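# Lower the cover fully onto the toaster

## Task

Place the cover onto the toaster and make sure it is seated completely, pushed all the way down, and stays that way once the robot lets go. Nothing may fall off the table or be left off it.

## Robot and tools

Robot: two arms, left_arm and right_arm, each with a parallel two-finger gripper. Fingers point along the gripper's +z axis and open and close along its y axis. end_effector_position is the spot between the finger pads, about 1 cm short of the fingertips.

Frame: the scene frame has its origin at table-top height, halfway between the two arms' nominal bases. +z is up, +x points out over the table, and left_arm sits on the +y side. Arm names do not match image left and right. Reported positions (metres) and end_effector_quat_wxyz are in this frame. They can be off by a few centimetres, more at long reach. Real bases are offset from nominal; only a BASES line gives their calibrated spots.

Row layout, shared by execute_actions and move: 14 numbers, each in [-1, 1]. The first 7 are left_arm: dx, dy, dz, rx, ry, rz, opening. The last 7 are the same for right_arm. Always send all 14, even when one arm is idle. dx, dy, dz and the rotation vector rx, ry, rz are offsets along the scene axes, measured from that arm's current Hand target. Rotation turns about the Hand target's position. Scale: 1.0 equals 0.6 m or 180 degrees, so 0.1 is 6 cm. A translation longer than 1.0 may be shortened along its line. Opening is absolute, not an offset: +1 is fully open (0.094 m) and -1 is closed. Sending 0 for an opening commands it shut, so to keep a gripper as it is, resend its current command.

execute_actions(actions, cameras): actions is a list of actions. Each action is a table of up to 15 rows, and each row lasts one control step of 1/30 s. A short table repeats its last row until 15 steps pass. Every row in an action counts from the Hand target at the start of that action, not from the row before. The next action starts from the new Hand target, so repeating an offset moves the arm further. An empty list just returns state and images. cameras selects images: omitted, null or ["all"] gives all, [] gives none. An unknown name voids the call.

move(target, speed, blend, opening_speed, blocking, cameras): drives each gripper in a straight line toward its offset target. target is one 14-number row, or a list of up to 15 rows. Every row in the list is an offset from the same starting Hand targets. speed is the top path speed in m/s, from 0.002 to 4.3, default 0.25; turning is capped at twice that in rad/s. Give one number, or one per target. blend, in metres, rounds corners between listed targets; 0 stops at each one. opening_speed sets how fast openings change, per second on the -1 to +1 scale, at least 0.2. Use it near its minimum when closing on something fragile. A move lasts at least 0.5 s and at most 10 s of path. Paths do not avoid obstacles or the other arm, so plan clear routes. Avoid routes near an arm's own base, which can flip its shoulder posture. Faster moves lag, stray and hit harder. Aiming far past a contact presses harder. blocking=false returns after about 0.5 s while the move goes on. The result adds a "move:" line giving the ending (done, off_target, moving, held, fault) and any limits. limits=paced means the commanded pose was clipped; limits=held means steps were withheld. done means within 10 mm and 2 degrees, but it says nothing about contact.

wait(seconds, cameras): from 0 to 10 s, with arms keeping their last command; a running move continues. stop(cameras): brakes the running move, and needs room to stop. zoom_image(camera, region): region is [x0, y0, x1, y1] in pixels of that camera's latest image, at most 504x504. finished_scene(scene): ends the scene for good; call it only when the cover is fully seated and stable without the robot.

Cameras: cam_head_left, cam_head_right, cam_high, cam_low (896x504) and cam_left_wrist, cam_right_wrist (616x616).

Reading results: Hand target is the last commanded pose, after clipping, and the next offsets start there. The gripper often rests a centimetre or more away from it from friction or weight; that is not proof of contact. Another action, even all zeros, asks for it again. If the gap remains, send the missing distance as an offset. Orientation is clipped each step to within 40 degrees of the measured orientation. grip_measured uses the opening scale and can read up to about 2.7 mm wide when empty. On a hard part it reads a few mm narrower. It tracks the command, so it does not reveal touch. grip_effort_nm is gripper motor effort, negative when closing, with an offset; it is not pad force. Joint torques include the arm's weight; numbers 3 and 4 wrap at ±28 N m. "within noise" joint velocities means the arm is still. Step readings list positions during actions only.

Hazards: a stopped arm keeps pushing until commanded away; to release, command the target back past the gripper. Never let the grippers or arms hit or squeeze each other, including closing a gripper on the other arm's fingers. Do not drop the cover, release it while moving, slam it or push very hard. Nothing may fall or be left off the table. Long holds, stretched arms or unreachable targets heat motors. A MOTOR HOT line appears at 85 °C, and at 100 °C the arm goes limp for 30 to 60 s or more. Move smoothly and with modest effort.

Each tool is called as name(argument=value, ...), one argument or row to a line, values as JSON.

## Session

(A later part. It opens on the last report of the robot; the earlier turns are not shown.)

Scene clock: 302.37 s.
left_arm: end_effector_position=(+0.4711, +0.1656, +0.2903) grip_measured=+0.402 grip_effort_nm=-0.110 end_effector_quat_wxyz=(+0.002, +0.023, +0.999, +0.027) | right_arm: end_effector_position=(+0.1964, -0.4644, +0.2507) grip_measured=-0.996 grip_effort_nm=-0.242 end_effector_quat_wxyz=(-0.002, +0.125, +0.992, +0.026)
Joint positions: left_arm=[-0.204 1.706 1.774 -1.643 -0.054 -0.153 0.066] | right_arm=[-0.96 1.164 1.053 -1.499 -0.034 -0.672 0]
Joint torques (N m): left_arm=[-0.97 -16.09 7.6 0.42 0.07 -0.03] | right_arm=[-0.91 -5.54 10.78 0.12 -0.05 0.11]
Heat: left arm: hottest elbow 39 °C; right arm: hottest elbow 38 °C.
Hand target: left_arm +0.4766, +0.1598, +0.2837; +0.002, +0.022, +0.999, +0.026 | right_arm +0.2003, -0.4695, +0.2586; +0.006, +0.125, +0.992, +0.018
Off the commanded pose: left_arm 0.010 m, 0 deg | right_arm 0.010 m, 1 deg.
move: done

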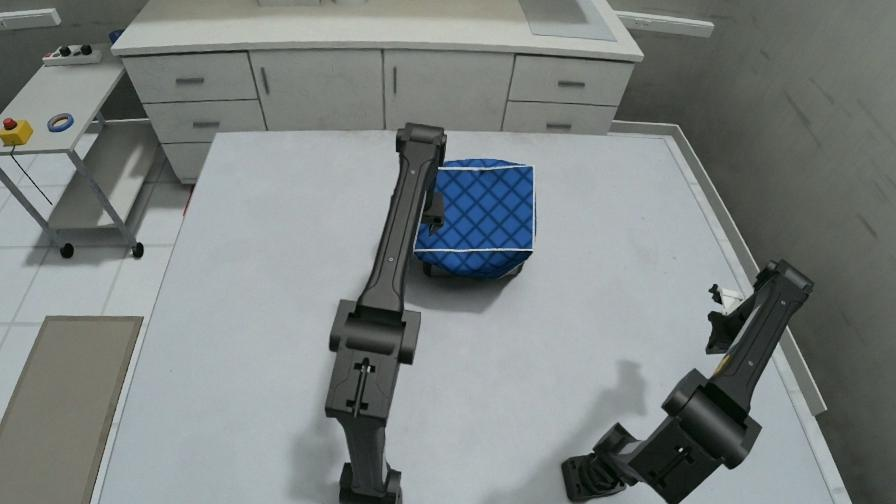

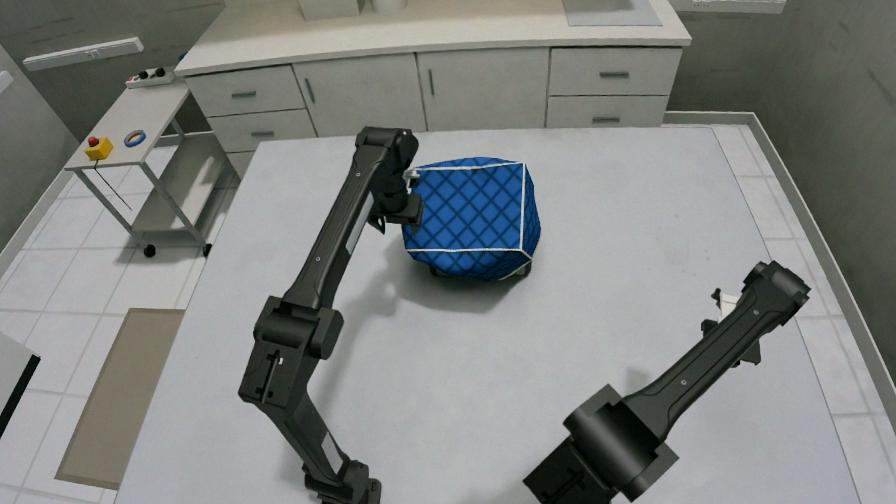

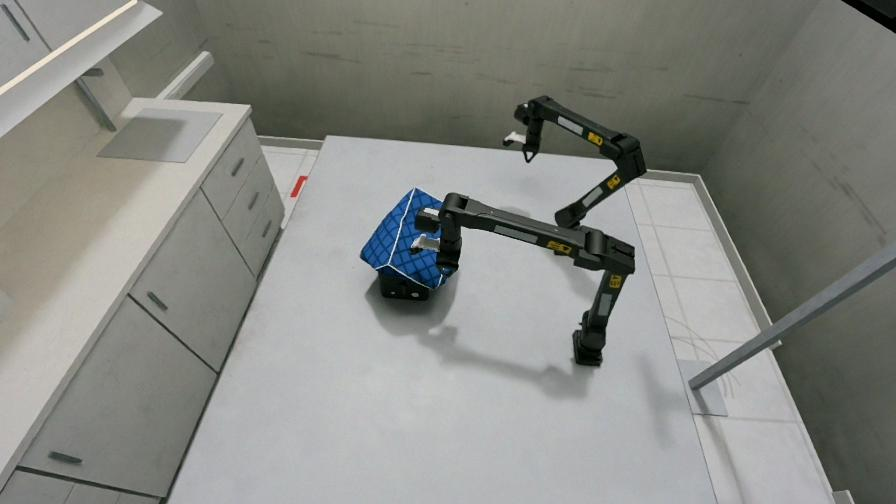

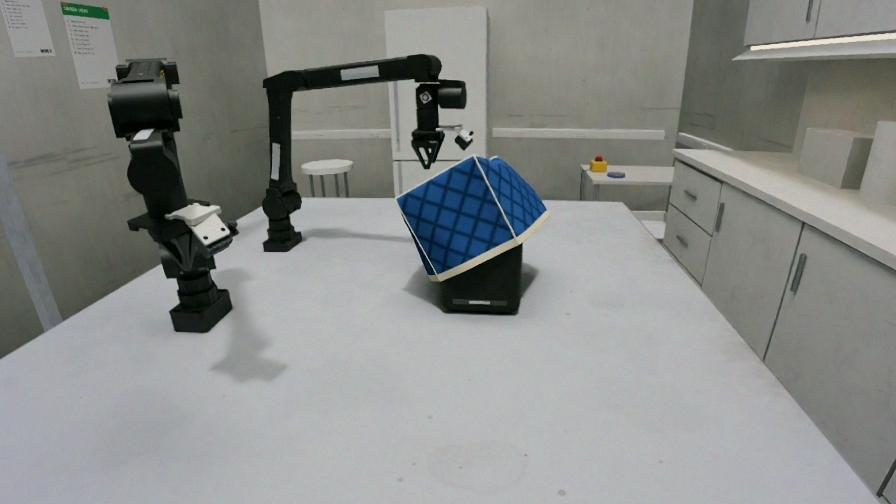

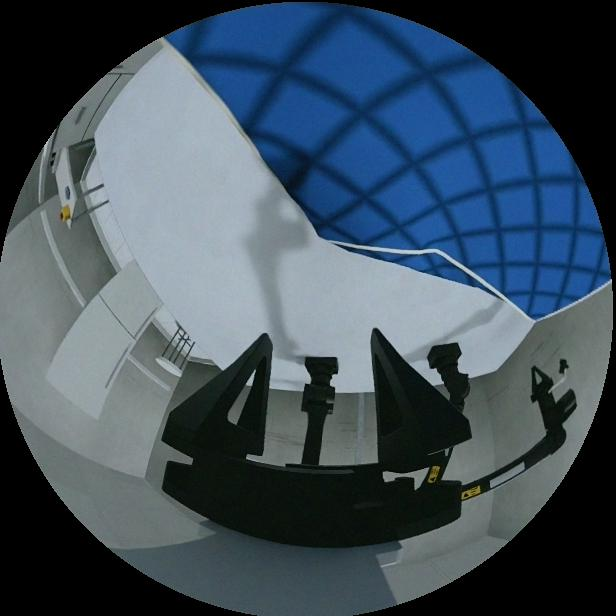

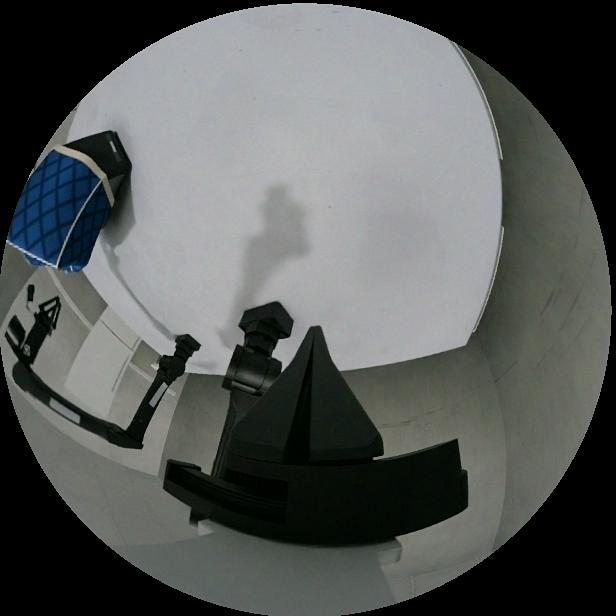

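move(
  target=[
    [0.06,0.008,0.04,0,0,0,0.4,0,0,0,0,0,0,-1],
    [0.06,0.008,-0.06,0,0,0,0.4,0,0,0,0,0,0,-1],
  ],
  speed=0.1,
)

zoom_image(
  camera="cam_high",
  region=[320, 120, 500, 320],
)

zoom_image(
  camera="cam_low",
  region=[360, 80, 580, 330],
)

Scene clock: 313.77 s.
left_arm: end_effector_position=(+0.5056, +0.1585, +0.2532) grip_measured=+0.402 grip_effort_nm=-0.105 end_effector_quat_wxyz=(+0.001, +0.024, +0.999, +0.027) | right_arm: end_effector_position=(+0.1964, -0.4644, +0.2507) grip_measured=-0.996 grip_effort_nm=-0.242 end_effector_quat_wxyz=(-0.002, +0.125, +0.992, +0.026)
Joint positions: left_arm=[-0.204 1.803 1.809 -1.583 -0.054 -0.151 0.066] | right_arm=[-0.96 1.164 1.053 -1.499 -0.034 -0.672 0]
Joint torques (N m): left_arm=[0.85 -18.08 7.65 0.42 0.08 0.15] | right_arm=[-1.08 -5.48 10.74 0.08 -0.04 0.12]
Heat: left arm: hottest elbow 40 °C; right arm: hottest elbow 38 °C.
Hand target: left_arm +0.5126, +0.1645, +0.2476; +0.002, +0.022, +0.999, +0.025 | right_arm +0.2003, -0.4695, +0.2586; +0.006, +0.125, +0.992, +0.018
Off the commanded pose: left_arm 0.011 m, 0 deg | right_arm 0.010 m, 1 deg.
move: off_target (left_arm)

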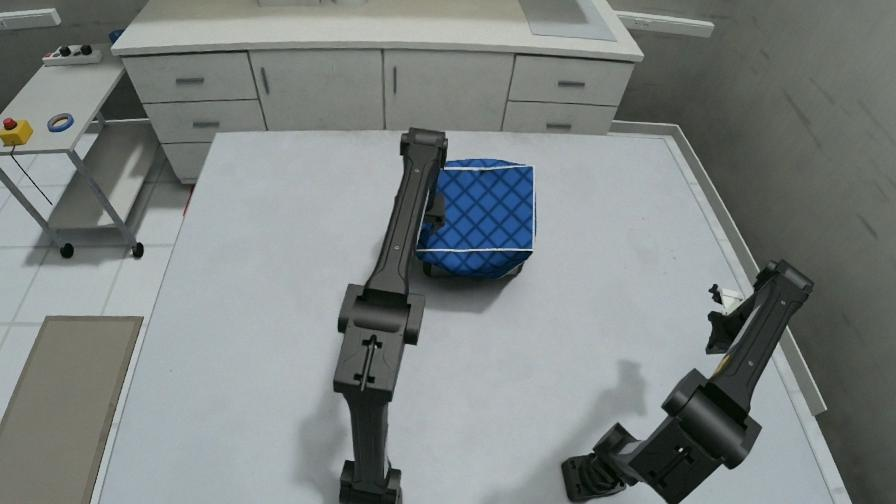

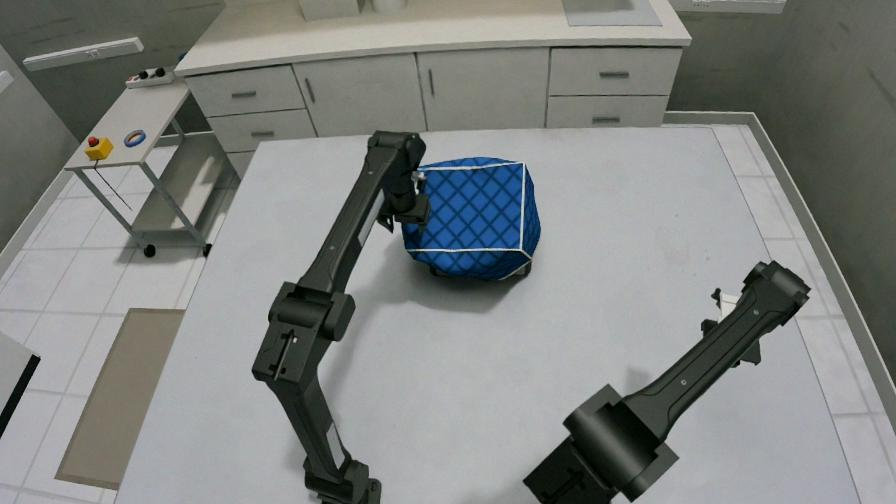

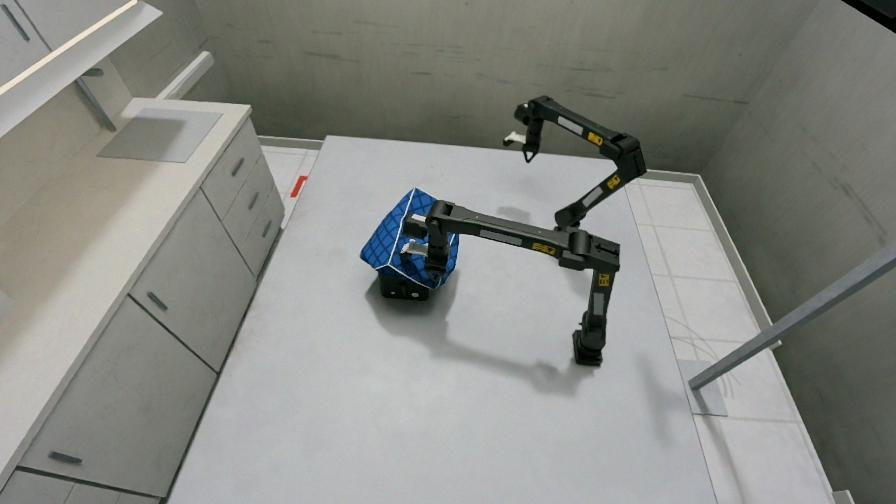

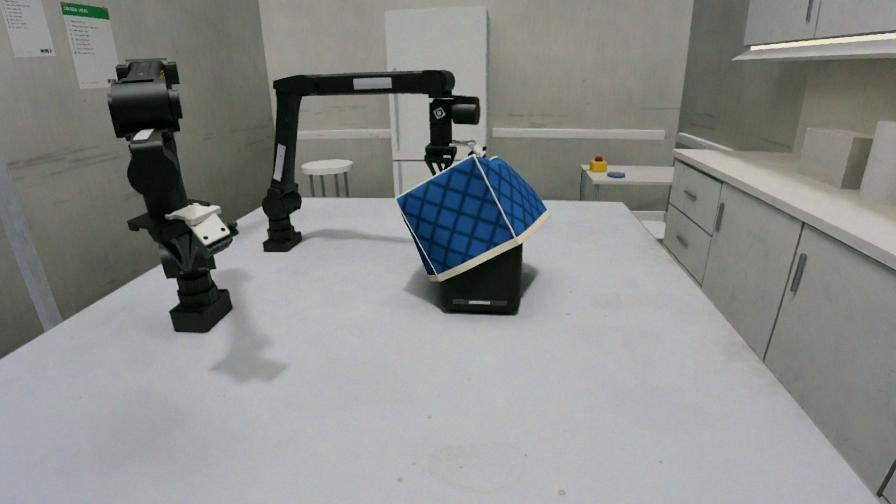

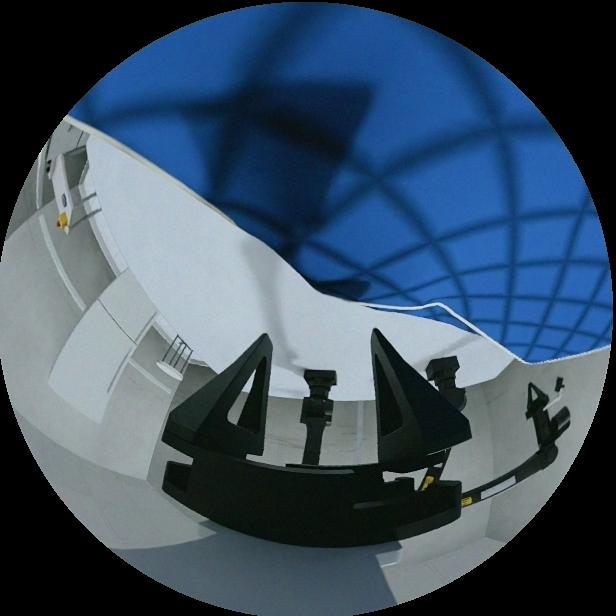

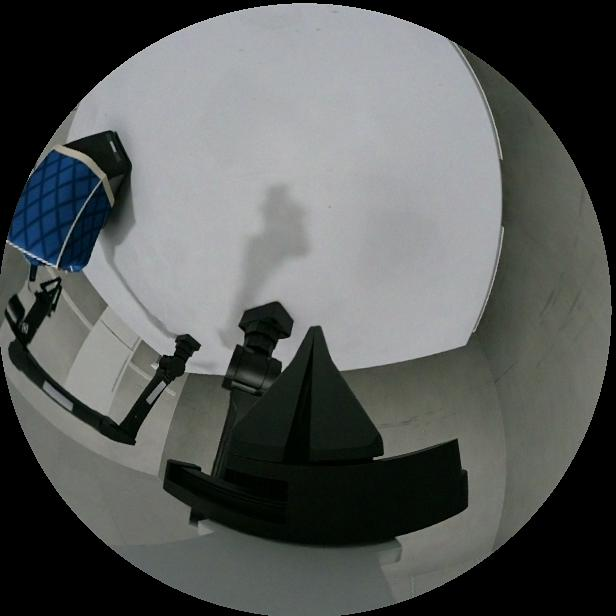

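Scaled by 2.520.

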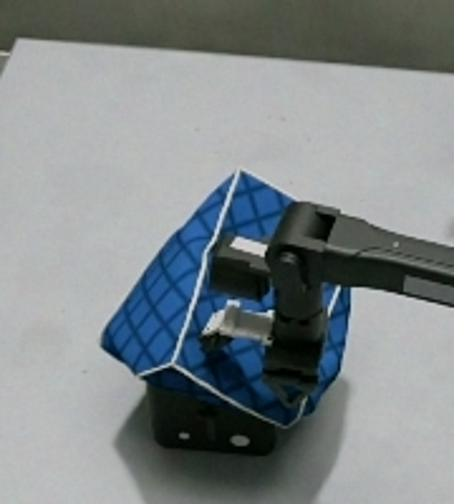

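Scaled by 2.016.

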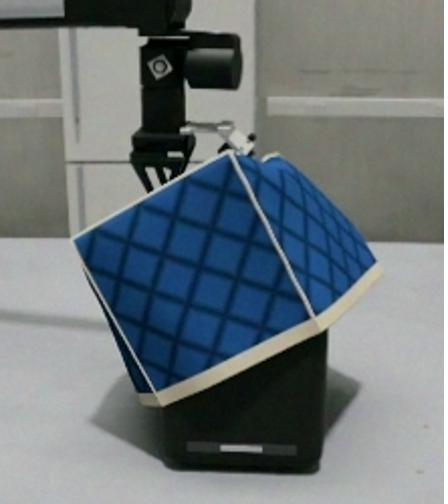

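move(
  target=[
    [0,0.008,0.06,0,0,0,0.4,0,0,0,0,0,0,-1],
    [0.075,0.008,0.06,0,0,0,0.4,0,0,0,0,0,0,-1],
    [0.075,0.008,0.0,0,0,0,0.4,0,0,0,0,0,0,-1],
  ],
  speed=0.1,
)

zoom_image(
  camera="cam_high",
  region=[320, 120, 500, 320],
)

zoom_image(
  camera="cam_head_right",
  region=[380, 80, 580, 300],
)

Scene clock: 324.67 s.
left_arm: end_effector_position=(+0.5513, +0.1624, +0.2533) grip_measured=+0.402 grip_effort_nm=-0.105 end_effector_quat_wxyz=(+0.001, +0.024, +0.999, +0.027) | right_arm: end_effector_position=(+0.1964, -0.4644, +0.2507) grip_measured=-0.996 grip_effort_nm=-0.237 end_effector_quat_wxyz=(-0.002, +0.125, +0.992, +0.026)
Joint positions: left_arm=[-0.183 1.935 2.002 -1.643 -0.054 -0.129 0.066] | right_arm=[-0.96 1.164 1.053 -1.499 -0.034 -0.672 0]
Joint torques (N m): left_arm=[1.26 -20.54 7.46 0.42 0.05 0.17] | right_arm=[-0.97 -5.6 10.77 0.08 -0.05 0.11]
Heat: left arm: hottest elbow 40 °C; right arm: hottest elbow 38 °C.
Hand target: left_arm +0.5576, +0.1691, +0.2477; +0.002, +0.023, +0.999, +0.025 | right_arm +0.2003, -0.4695, +0.2586; +0.006, +0.125, +0.992, +0.018
Off the commanded pose: left_arm 0.011 m, 0 deg | right_arm 0.010 m, 1 deg.
move: off_target (left_arm)

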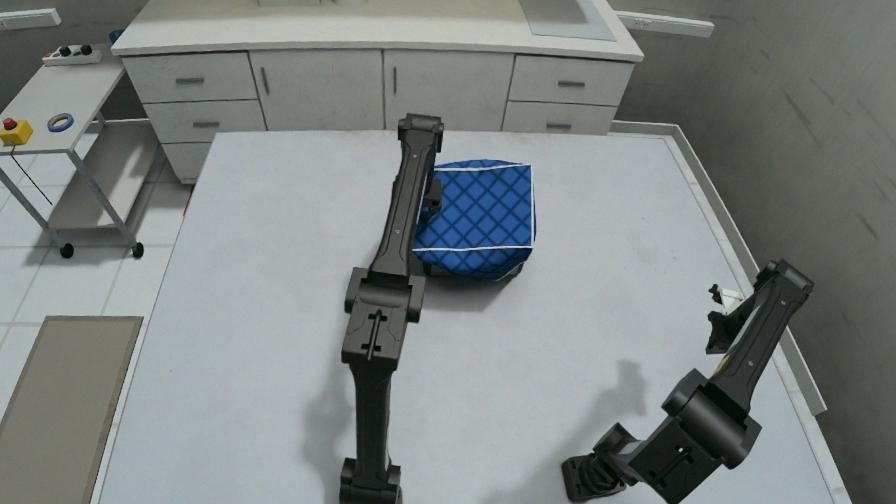

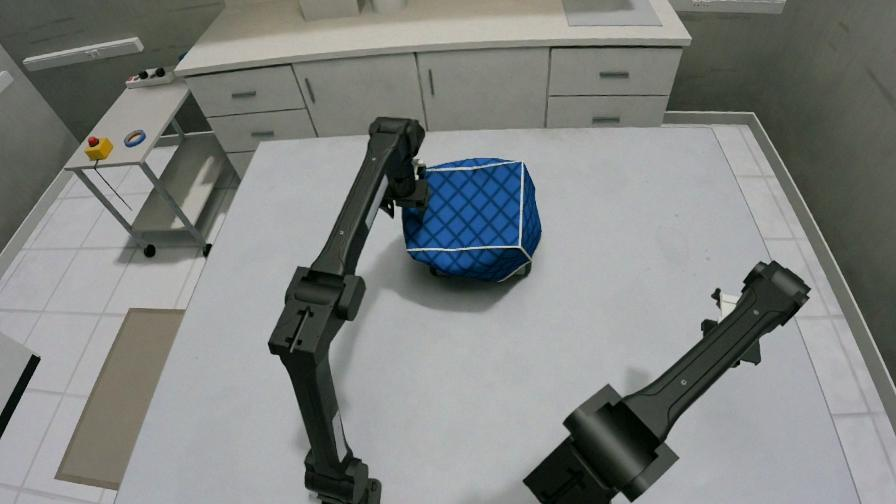

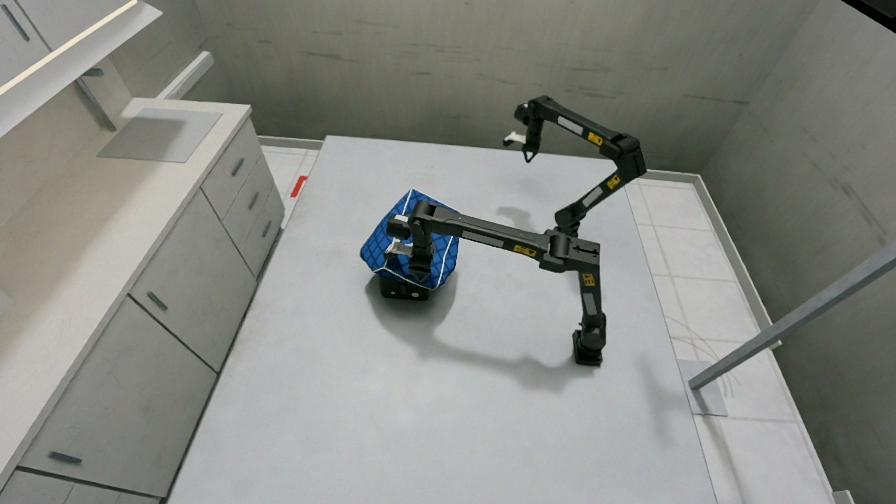

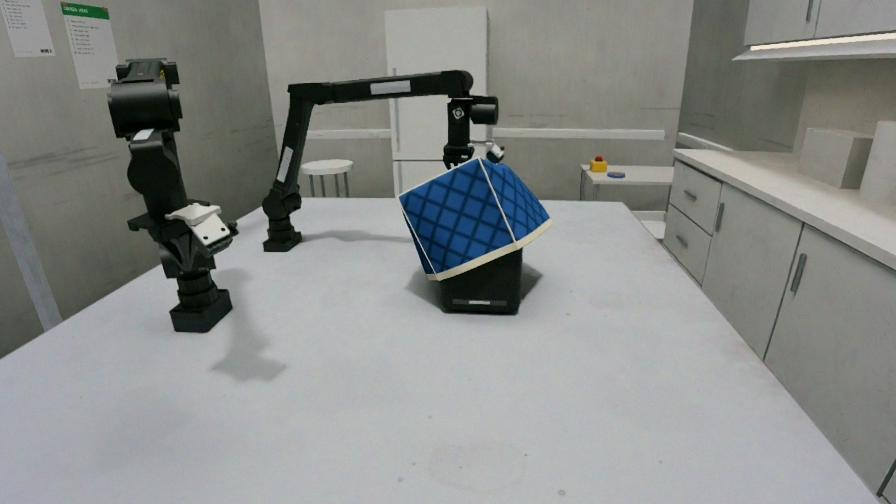

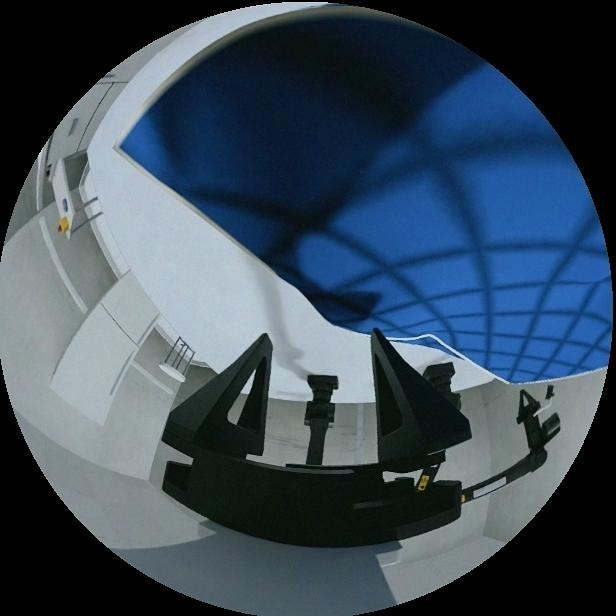

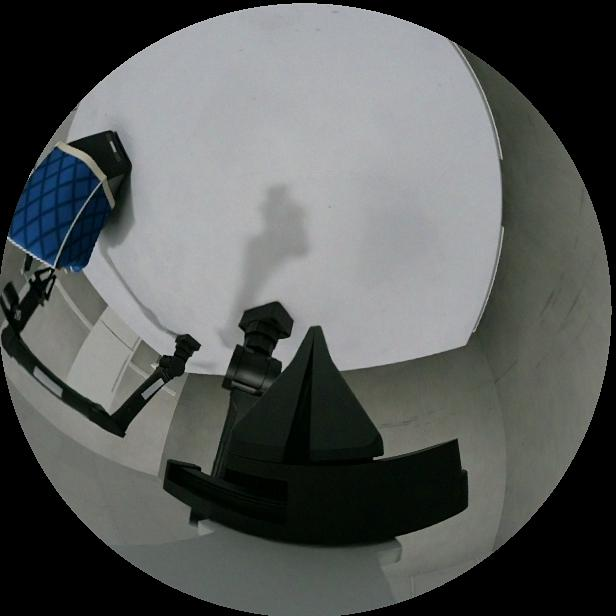

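Scaled by 2.520.

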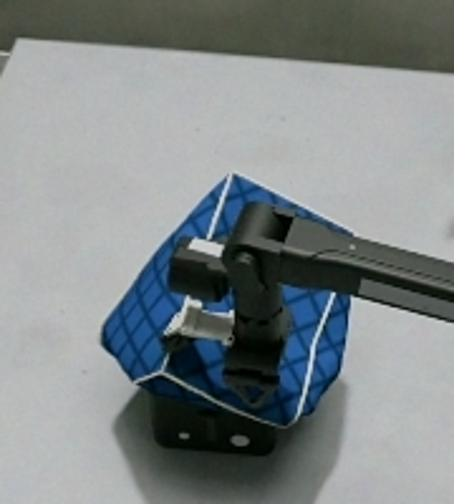

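Scaled by 2.291.

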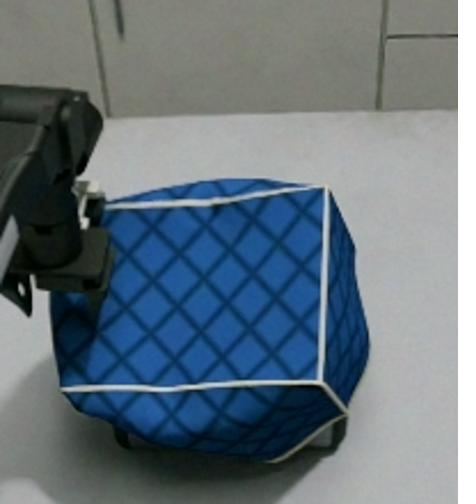

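move(
  target=[
    [0,0,-0.04,0,0,0,0.4,0,0,0,0,0,0,-1],
    [0,0,-0.04,0,0,0,-1,0,0,0,0,0,0,-1],
    [0,0,0.06,0,0,0,-1,0,0,0,0,0,0,-1],
  ],
  speed=0.1,
  opening_speed=0.8,
)

zoom_image(
  camera="cam_high",
  region=[320, 120, 500, 320],
)

zoom_image(
  camera="cam_head_right",
  region=[380, 80, 580, 300],
)

Scene clock: 333.30 s.
left_arm: end_effector_position=(+0.5480, +0.1630, +0.2632) grip_measured=-0.988 grip_effort_nm=-0.642 end_effector_quat_wxyz=(-0.004, +0.025, +0.999, +0.028) | right_arm: end_effector_position=(+0.1964, -0.4644, +0.2507) grip_measured=-0.996 grip_effort_nm=-0.232 end_effector_quat_wxyz=(-0.002, +0.125, +0.992, +0.026)
Joint positions: left_arm=[-0.183 1.935 2.028 -1.68 -0.054 -0.128 0.001] | right_arm=[-0.96 1.164 1.053 -1.499 -0.034 -0.672 0]
Joint torques (N m): left_arm=[0.62 -22.07 10.63 -0.28 0.07 0.15] | right_arm=[-0.97 -5.6 10.77 0.1 -0.05 0.11]
Heat: left arm: hottest elbow 40 °C; right arm: hottest elbow 38 °C.
Hand target: left_arm +0.5575, +0.1691, +0.2836; +0.002, +0.023, +0.999, +0.025 | right_arm +0.2003, -0.4695, +0.2586; +0.006, +0.125, +0.992, +0.018
Off the commanded pose: left_arm 0.023 m, 1 deg | right_arm 0.010 m, 1 deg.
joint sent to its limit (left arm) — joint 4 (wrist pitch), lower limit. The joint targets still meet the commanded pose.
move: off_target (left_arm)

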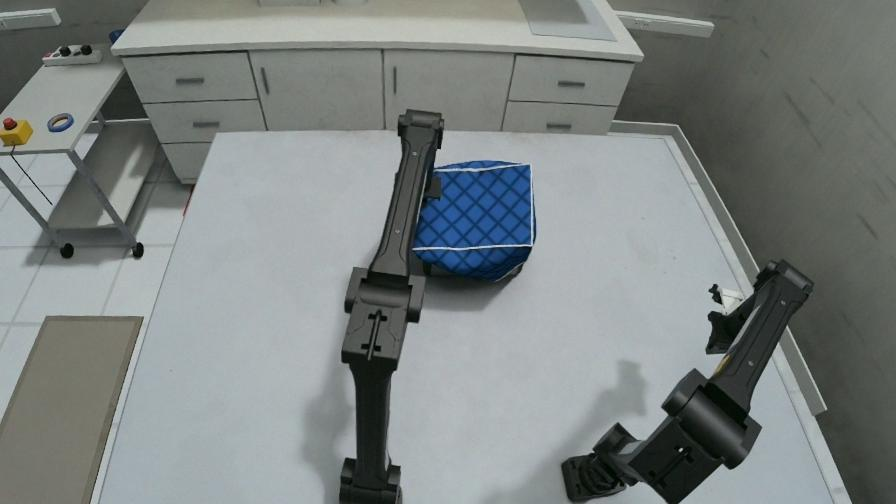

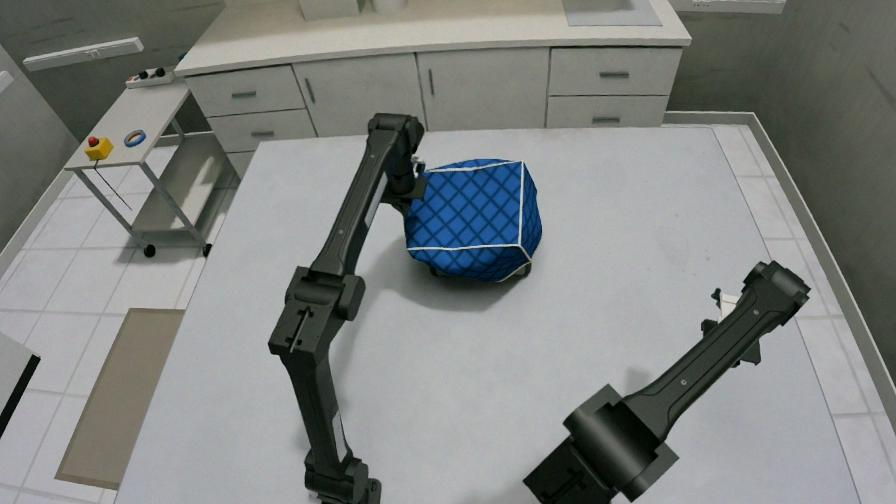

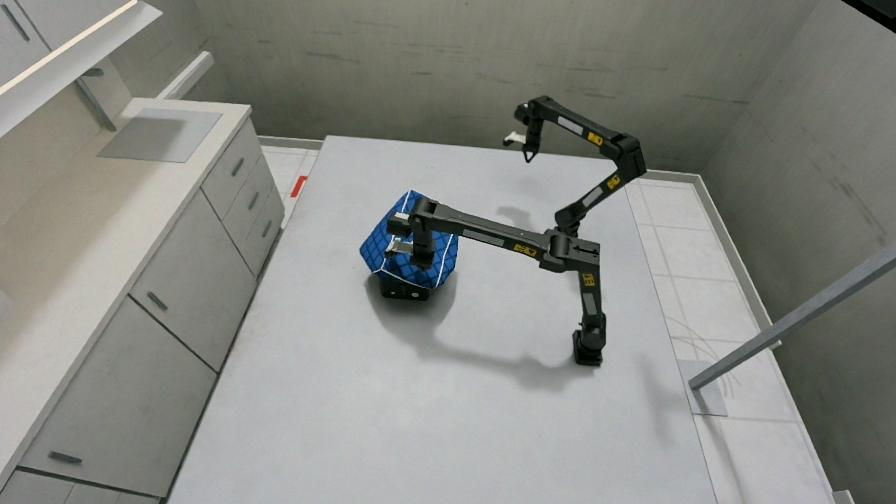

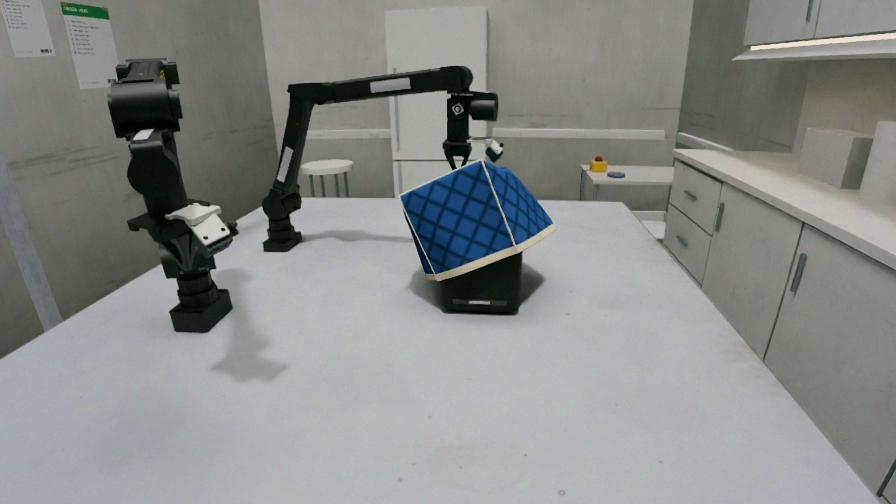

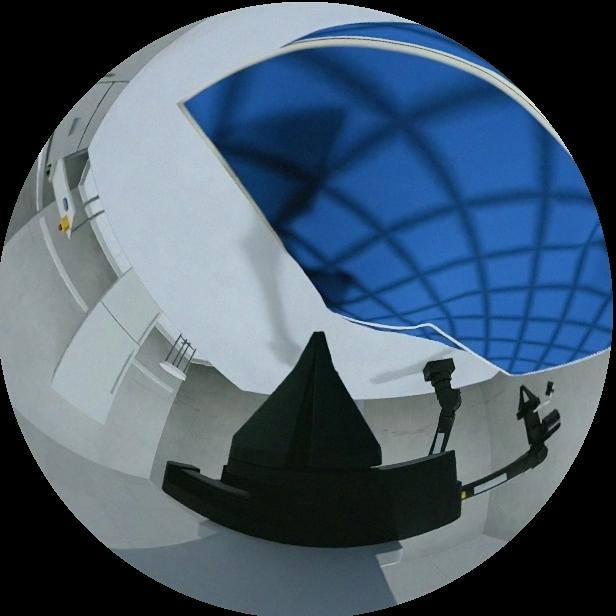

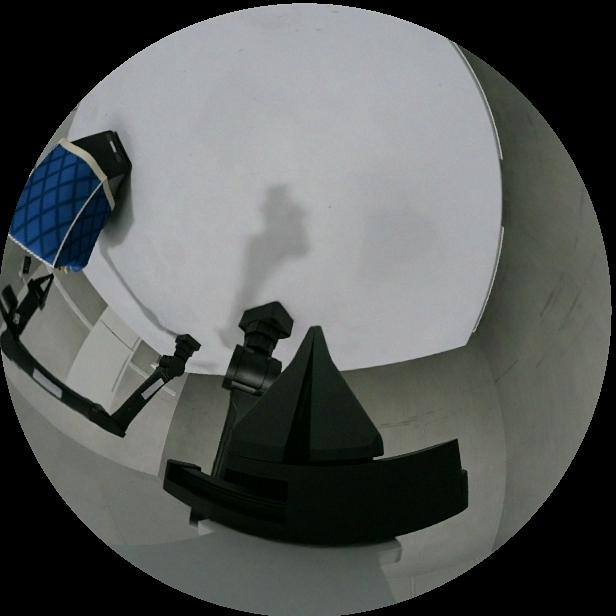

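Scaled by 2.520.

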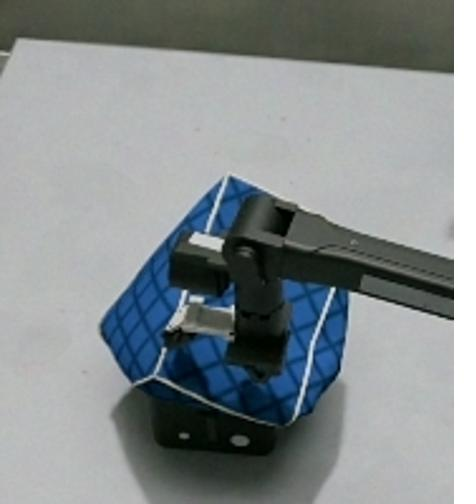

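Scaled by 2.291.

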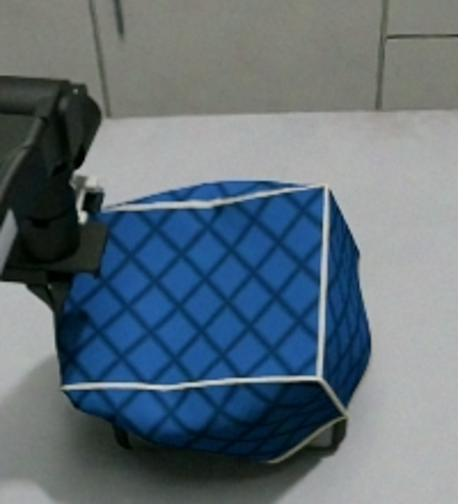

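move(
  target=[
    [0,-0.015,0.03,0,0,0,0.4,0,0,0,0,0,0,-1],
    [0,-0.022,-0.155,0,0,0,0.4,0,0,0,0,0,0,-1],
    [0,-0.022,-0.155,0,0,0,-1,0,0,0,0,0,0,-1],
  ],
  speed=0.1,
)

zoom_image(
  camera="cam_high",
  region=[320, 120, 500, 320],
)

zoom_image(
  camera="cam_head_right",
  region=[380, 80, 580, 300],
)

Scene clock: 343.60 s.
left_arm: end_effector_position=(+0.5528, +0.1621, +0.2034) grip_measured=-0.988 grip_effort_nm=-0.642 end_effector_quat_wxyz=(+0.006, +0.024, +0.999, +0.026) | right_arm: end_effector_position=(+0.1964, -0.4644, +0.2507) grip_measured=-0.996 grip_effort_nm=-0.227 end_effector_quat_wxyz=(-0.002, +0.125, +0.992, +0.026)
Joint positions: left_arm=[-0.183 1.932 1.866 -1.5 -0.053 -0.13 0.001] | right_arm=[-0.96 1.164 1.053 -1.499 -0.034 -0.672 0]
Joint torques (N m): left_arm=[-0.85 -19.02 7.62 0.43 0.08 -0.07] | right_arm=[-1.14 -5.66 10.78 0.1 -0.05 0.11]
Heat: left arm: hottest elbow 41 °C; right arm: hottest elbow 38 °C.
Hand target: left_arm +0.5575, +0.1560, +0.1905; +0.002, +0.023, +0.999, +0.026 | right_arm +0.2003, -0.4695, +0.2586; +0.006, +0.125, +0.992, +0.018
Off the commanded pose: left_arm 0.015 m, 1 deg | right_arm 0.010 m, 1 deg.
move: off_target (left_arm); target 3's new opening was sent with left_arm's hand 0.030 m and 1 deg from that target

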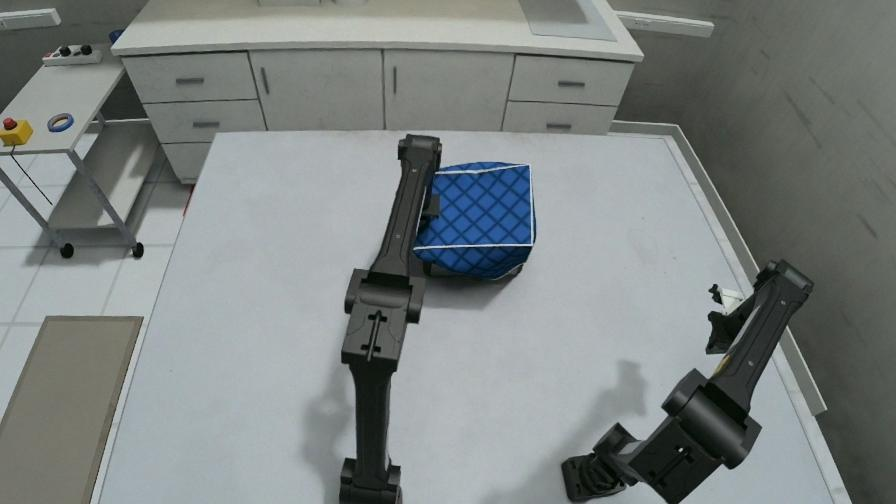

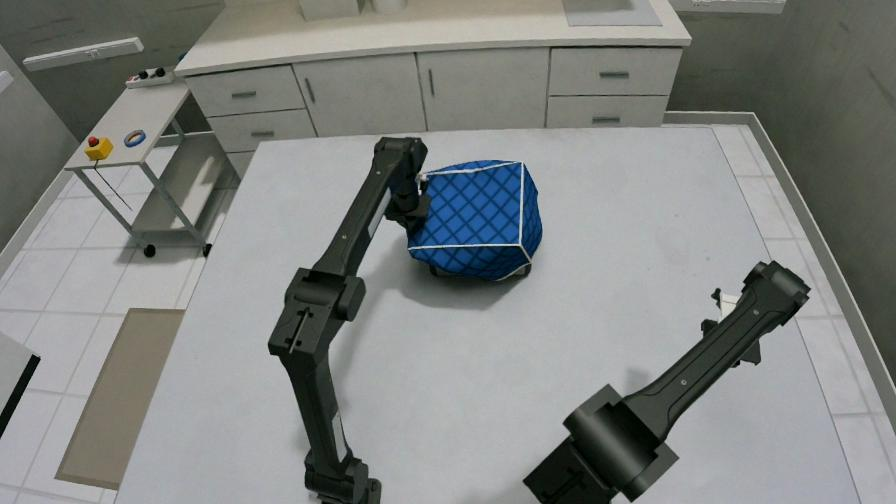

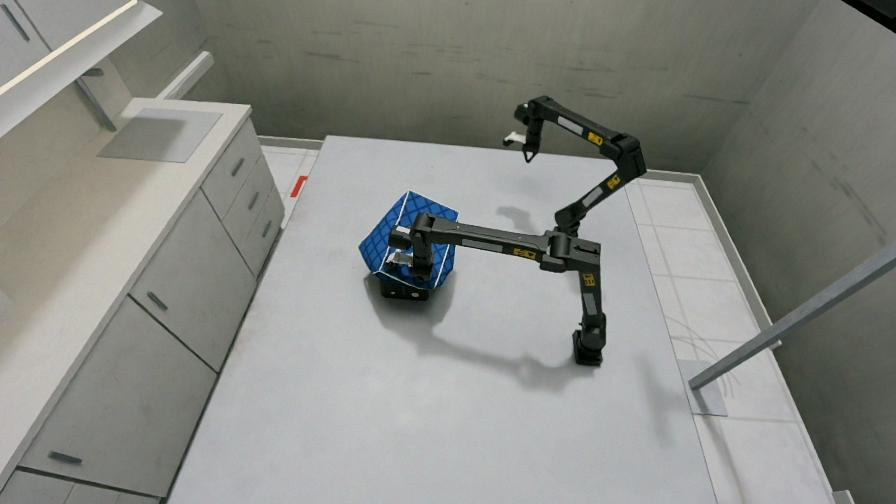

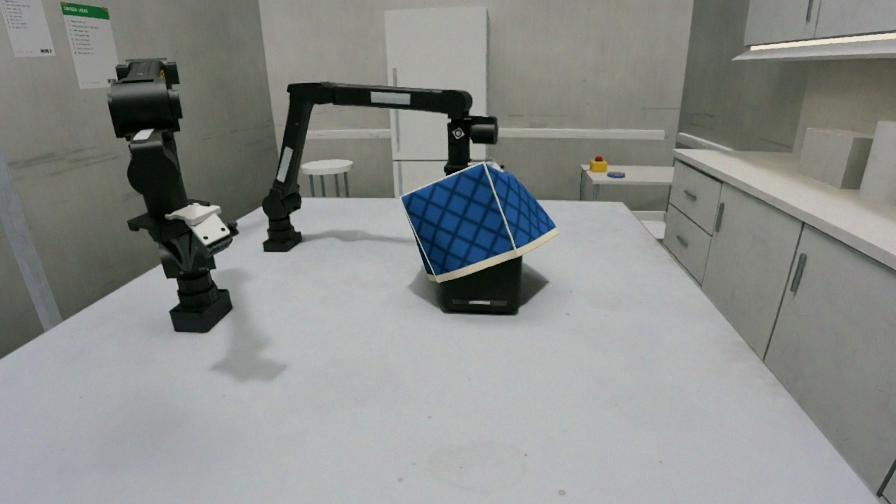

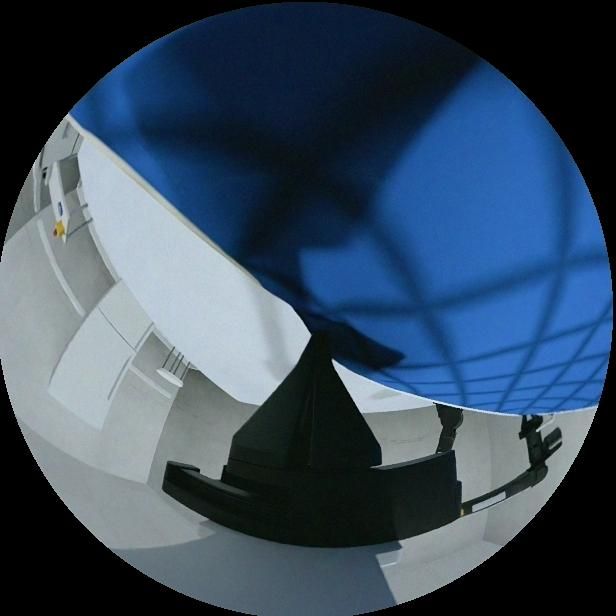

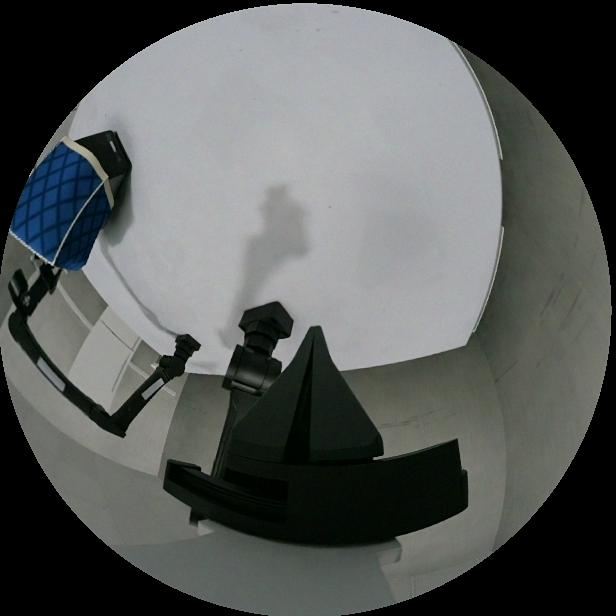

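Scaled by 2.520.

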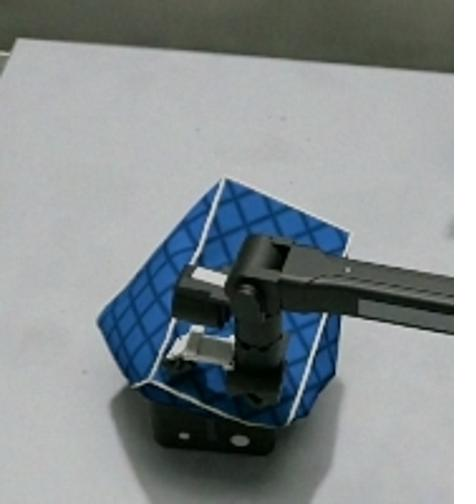

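Scaled by 2.291.

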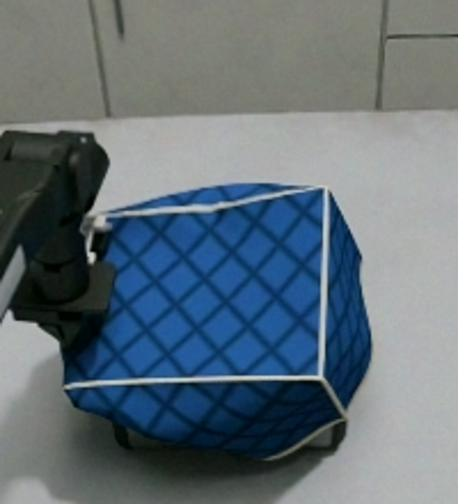

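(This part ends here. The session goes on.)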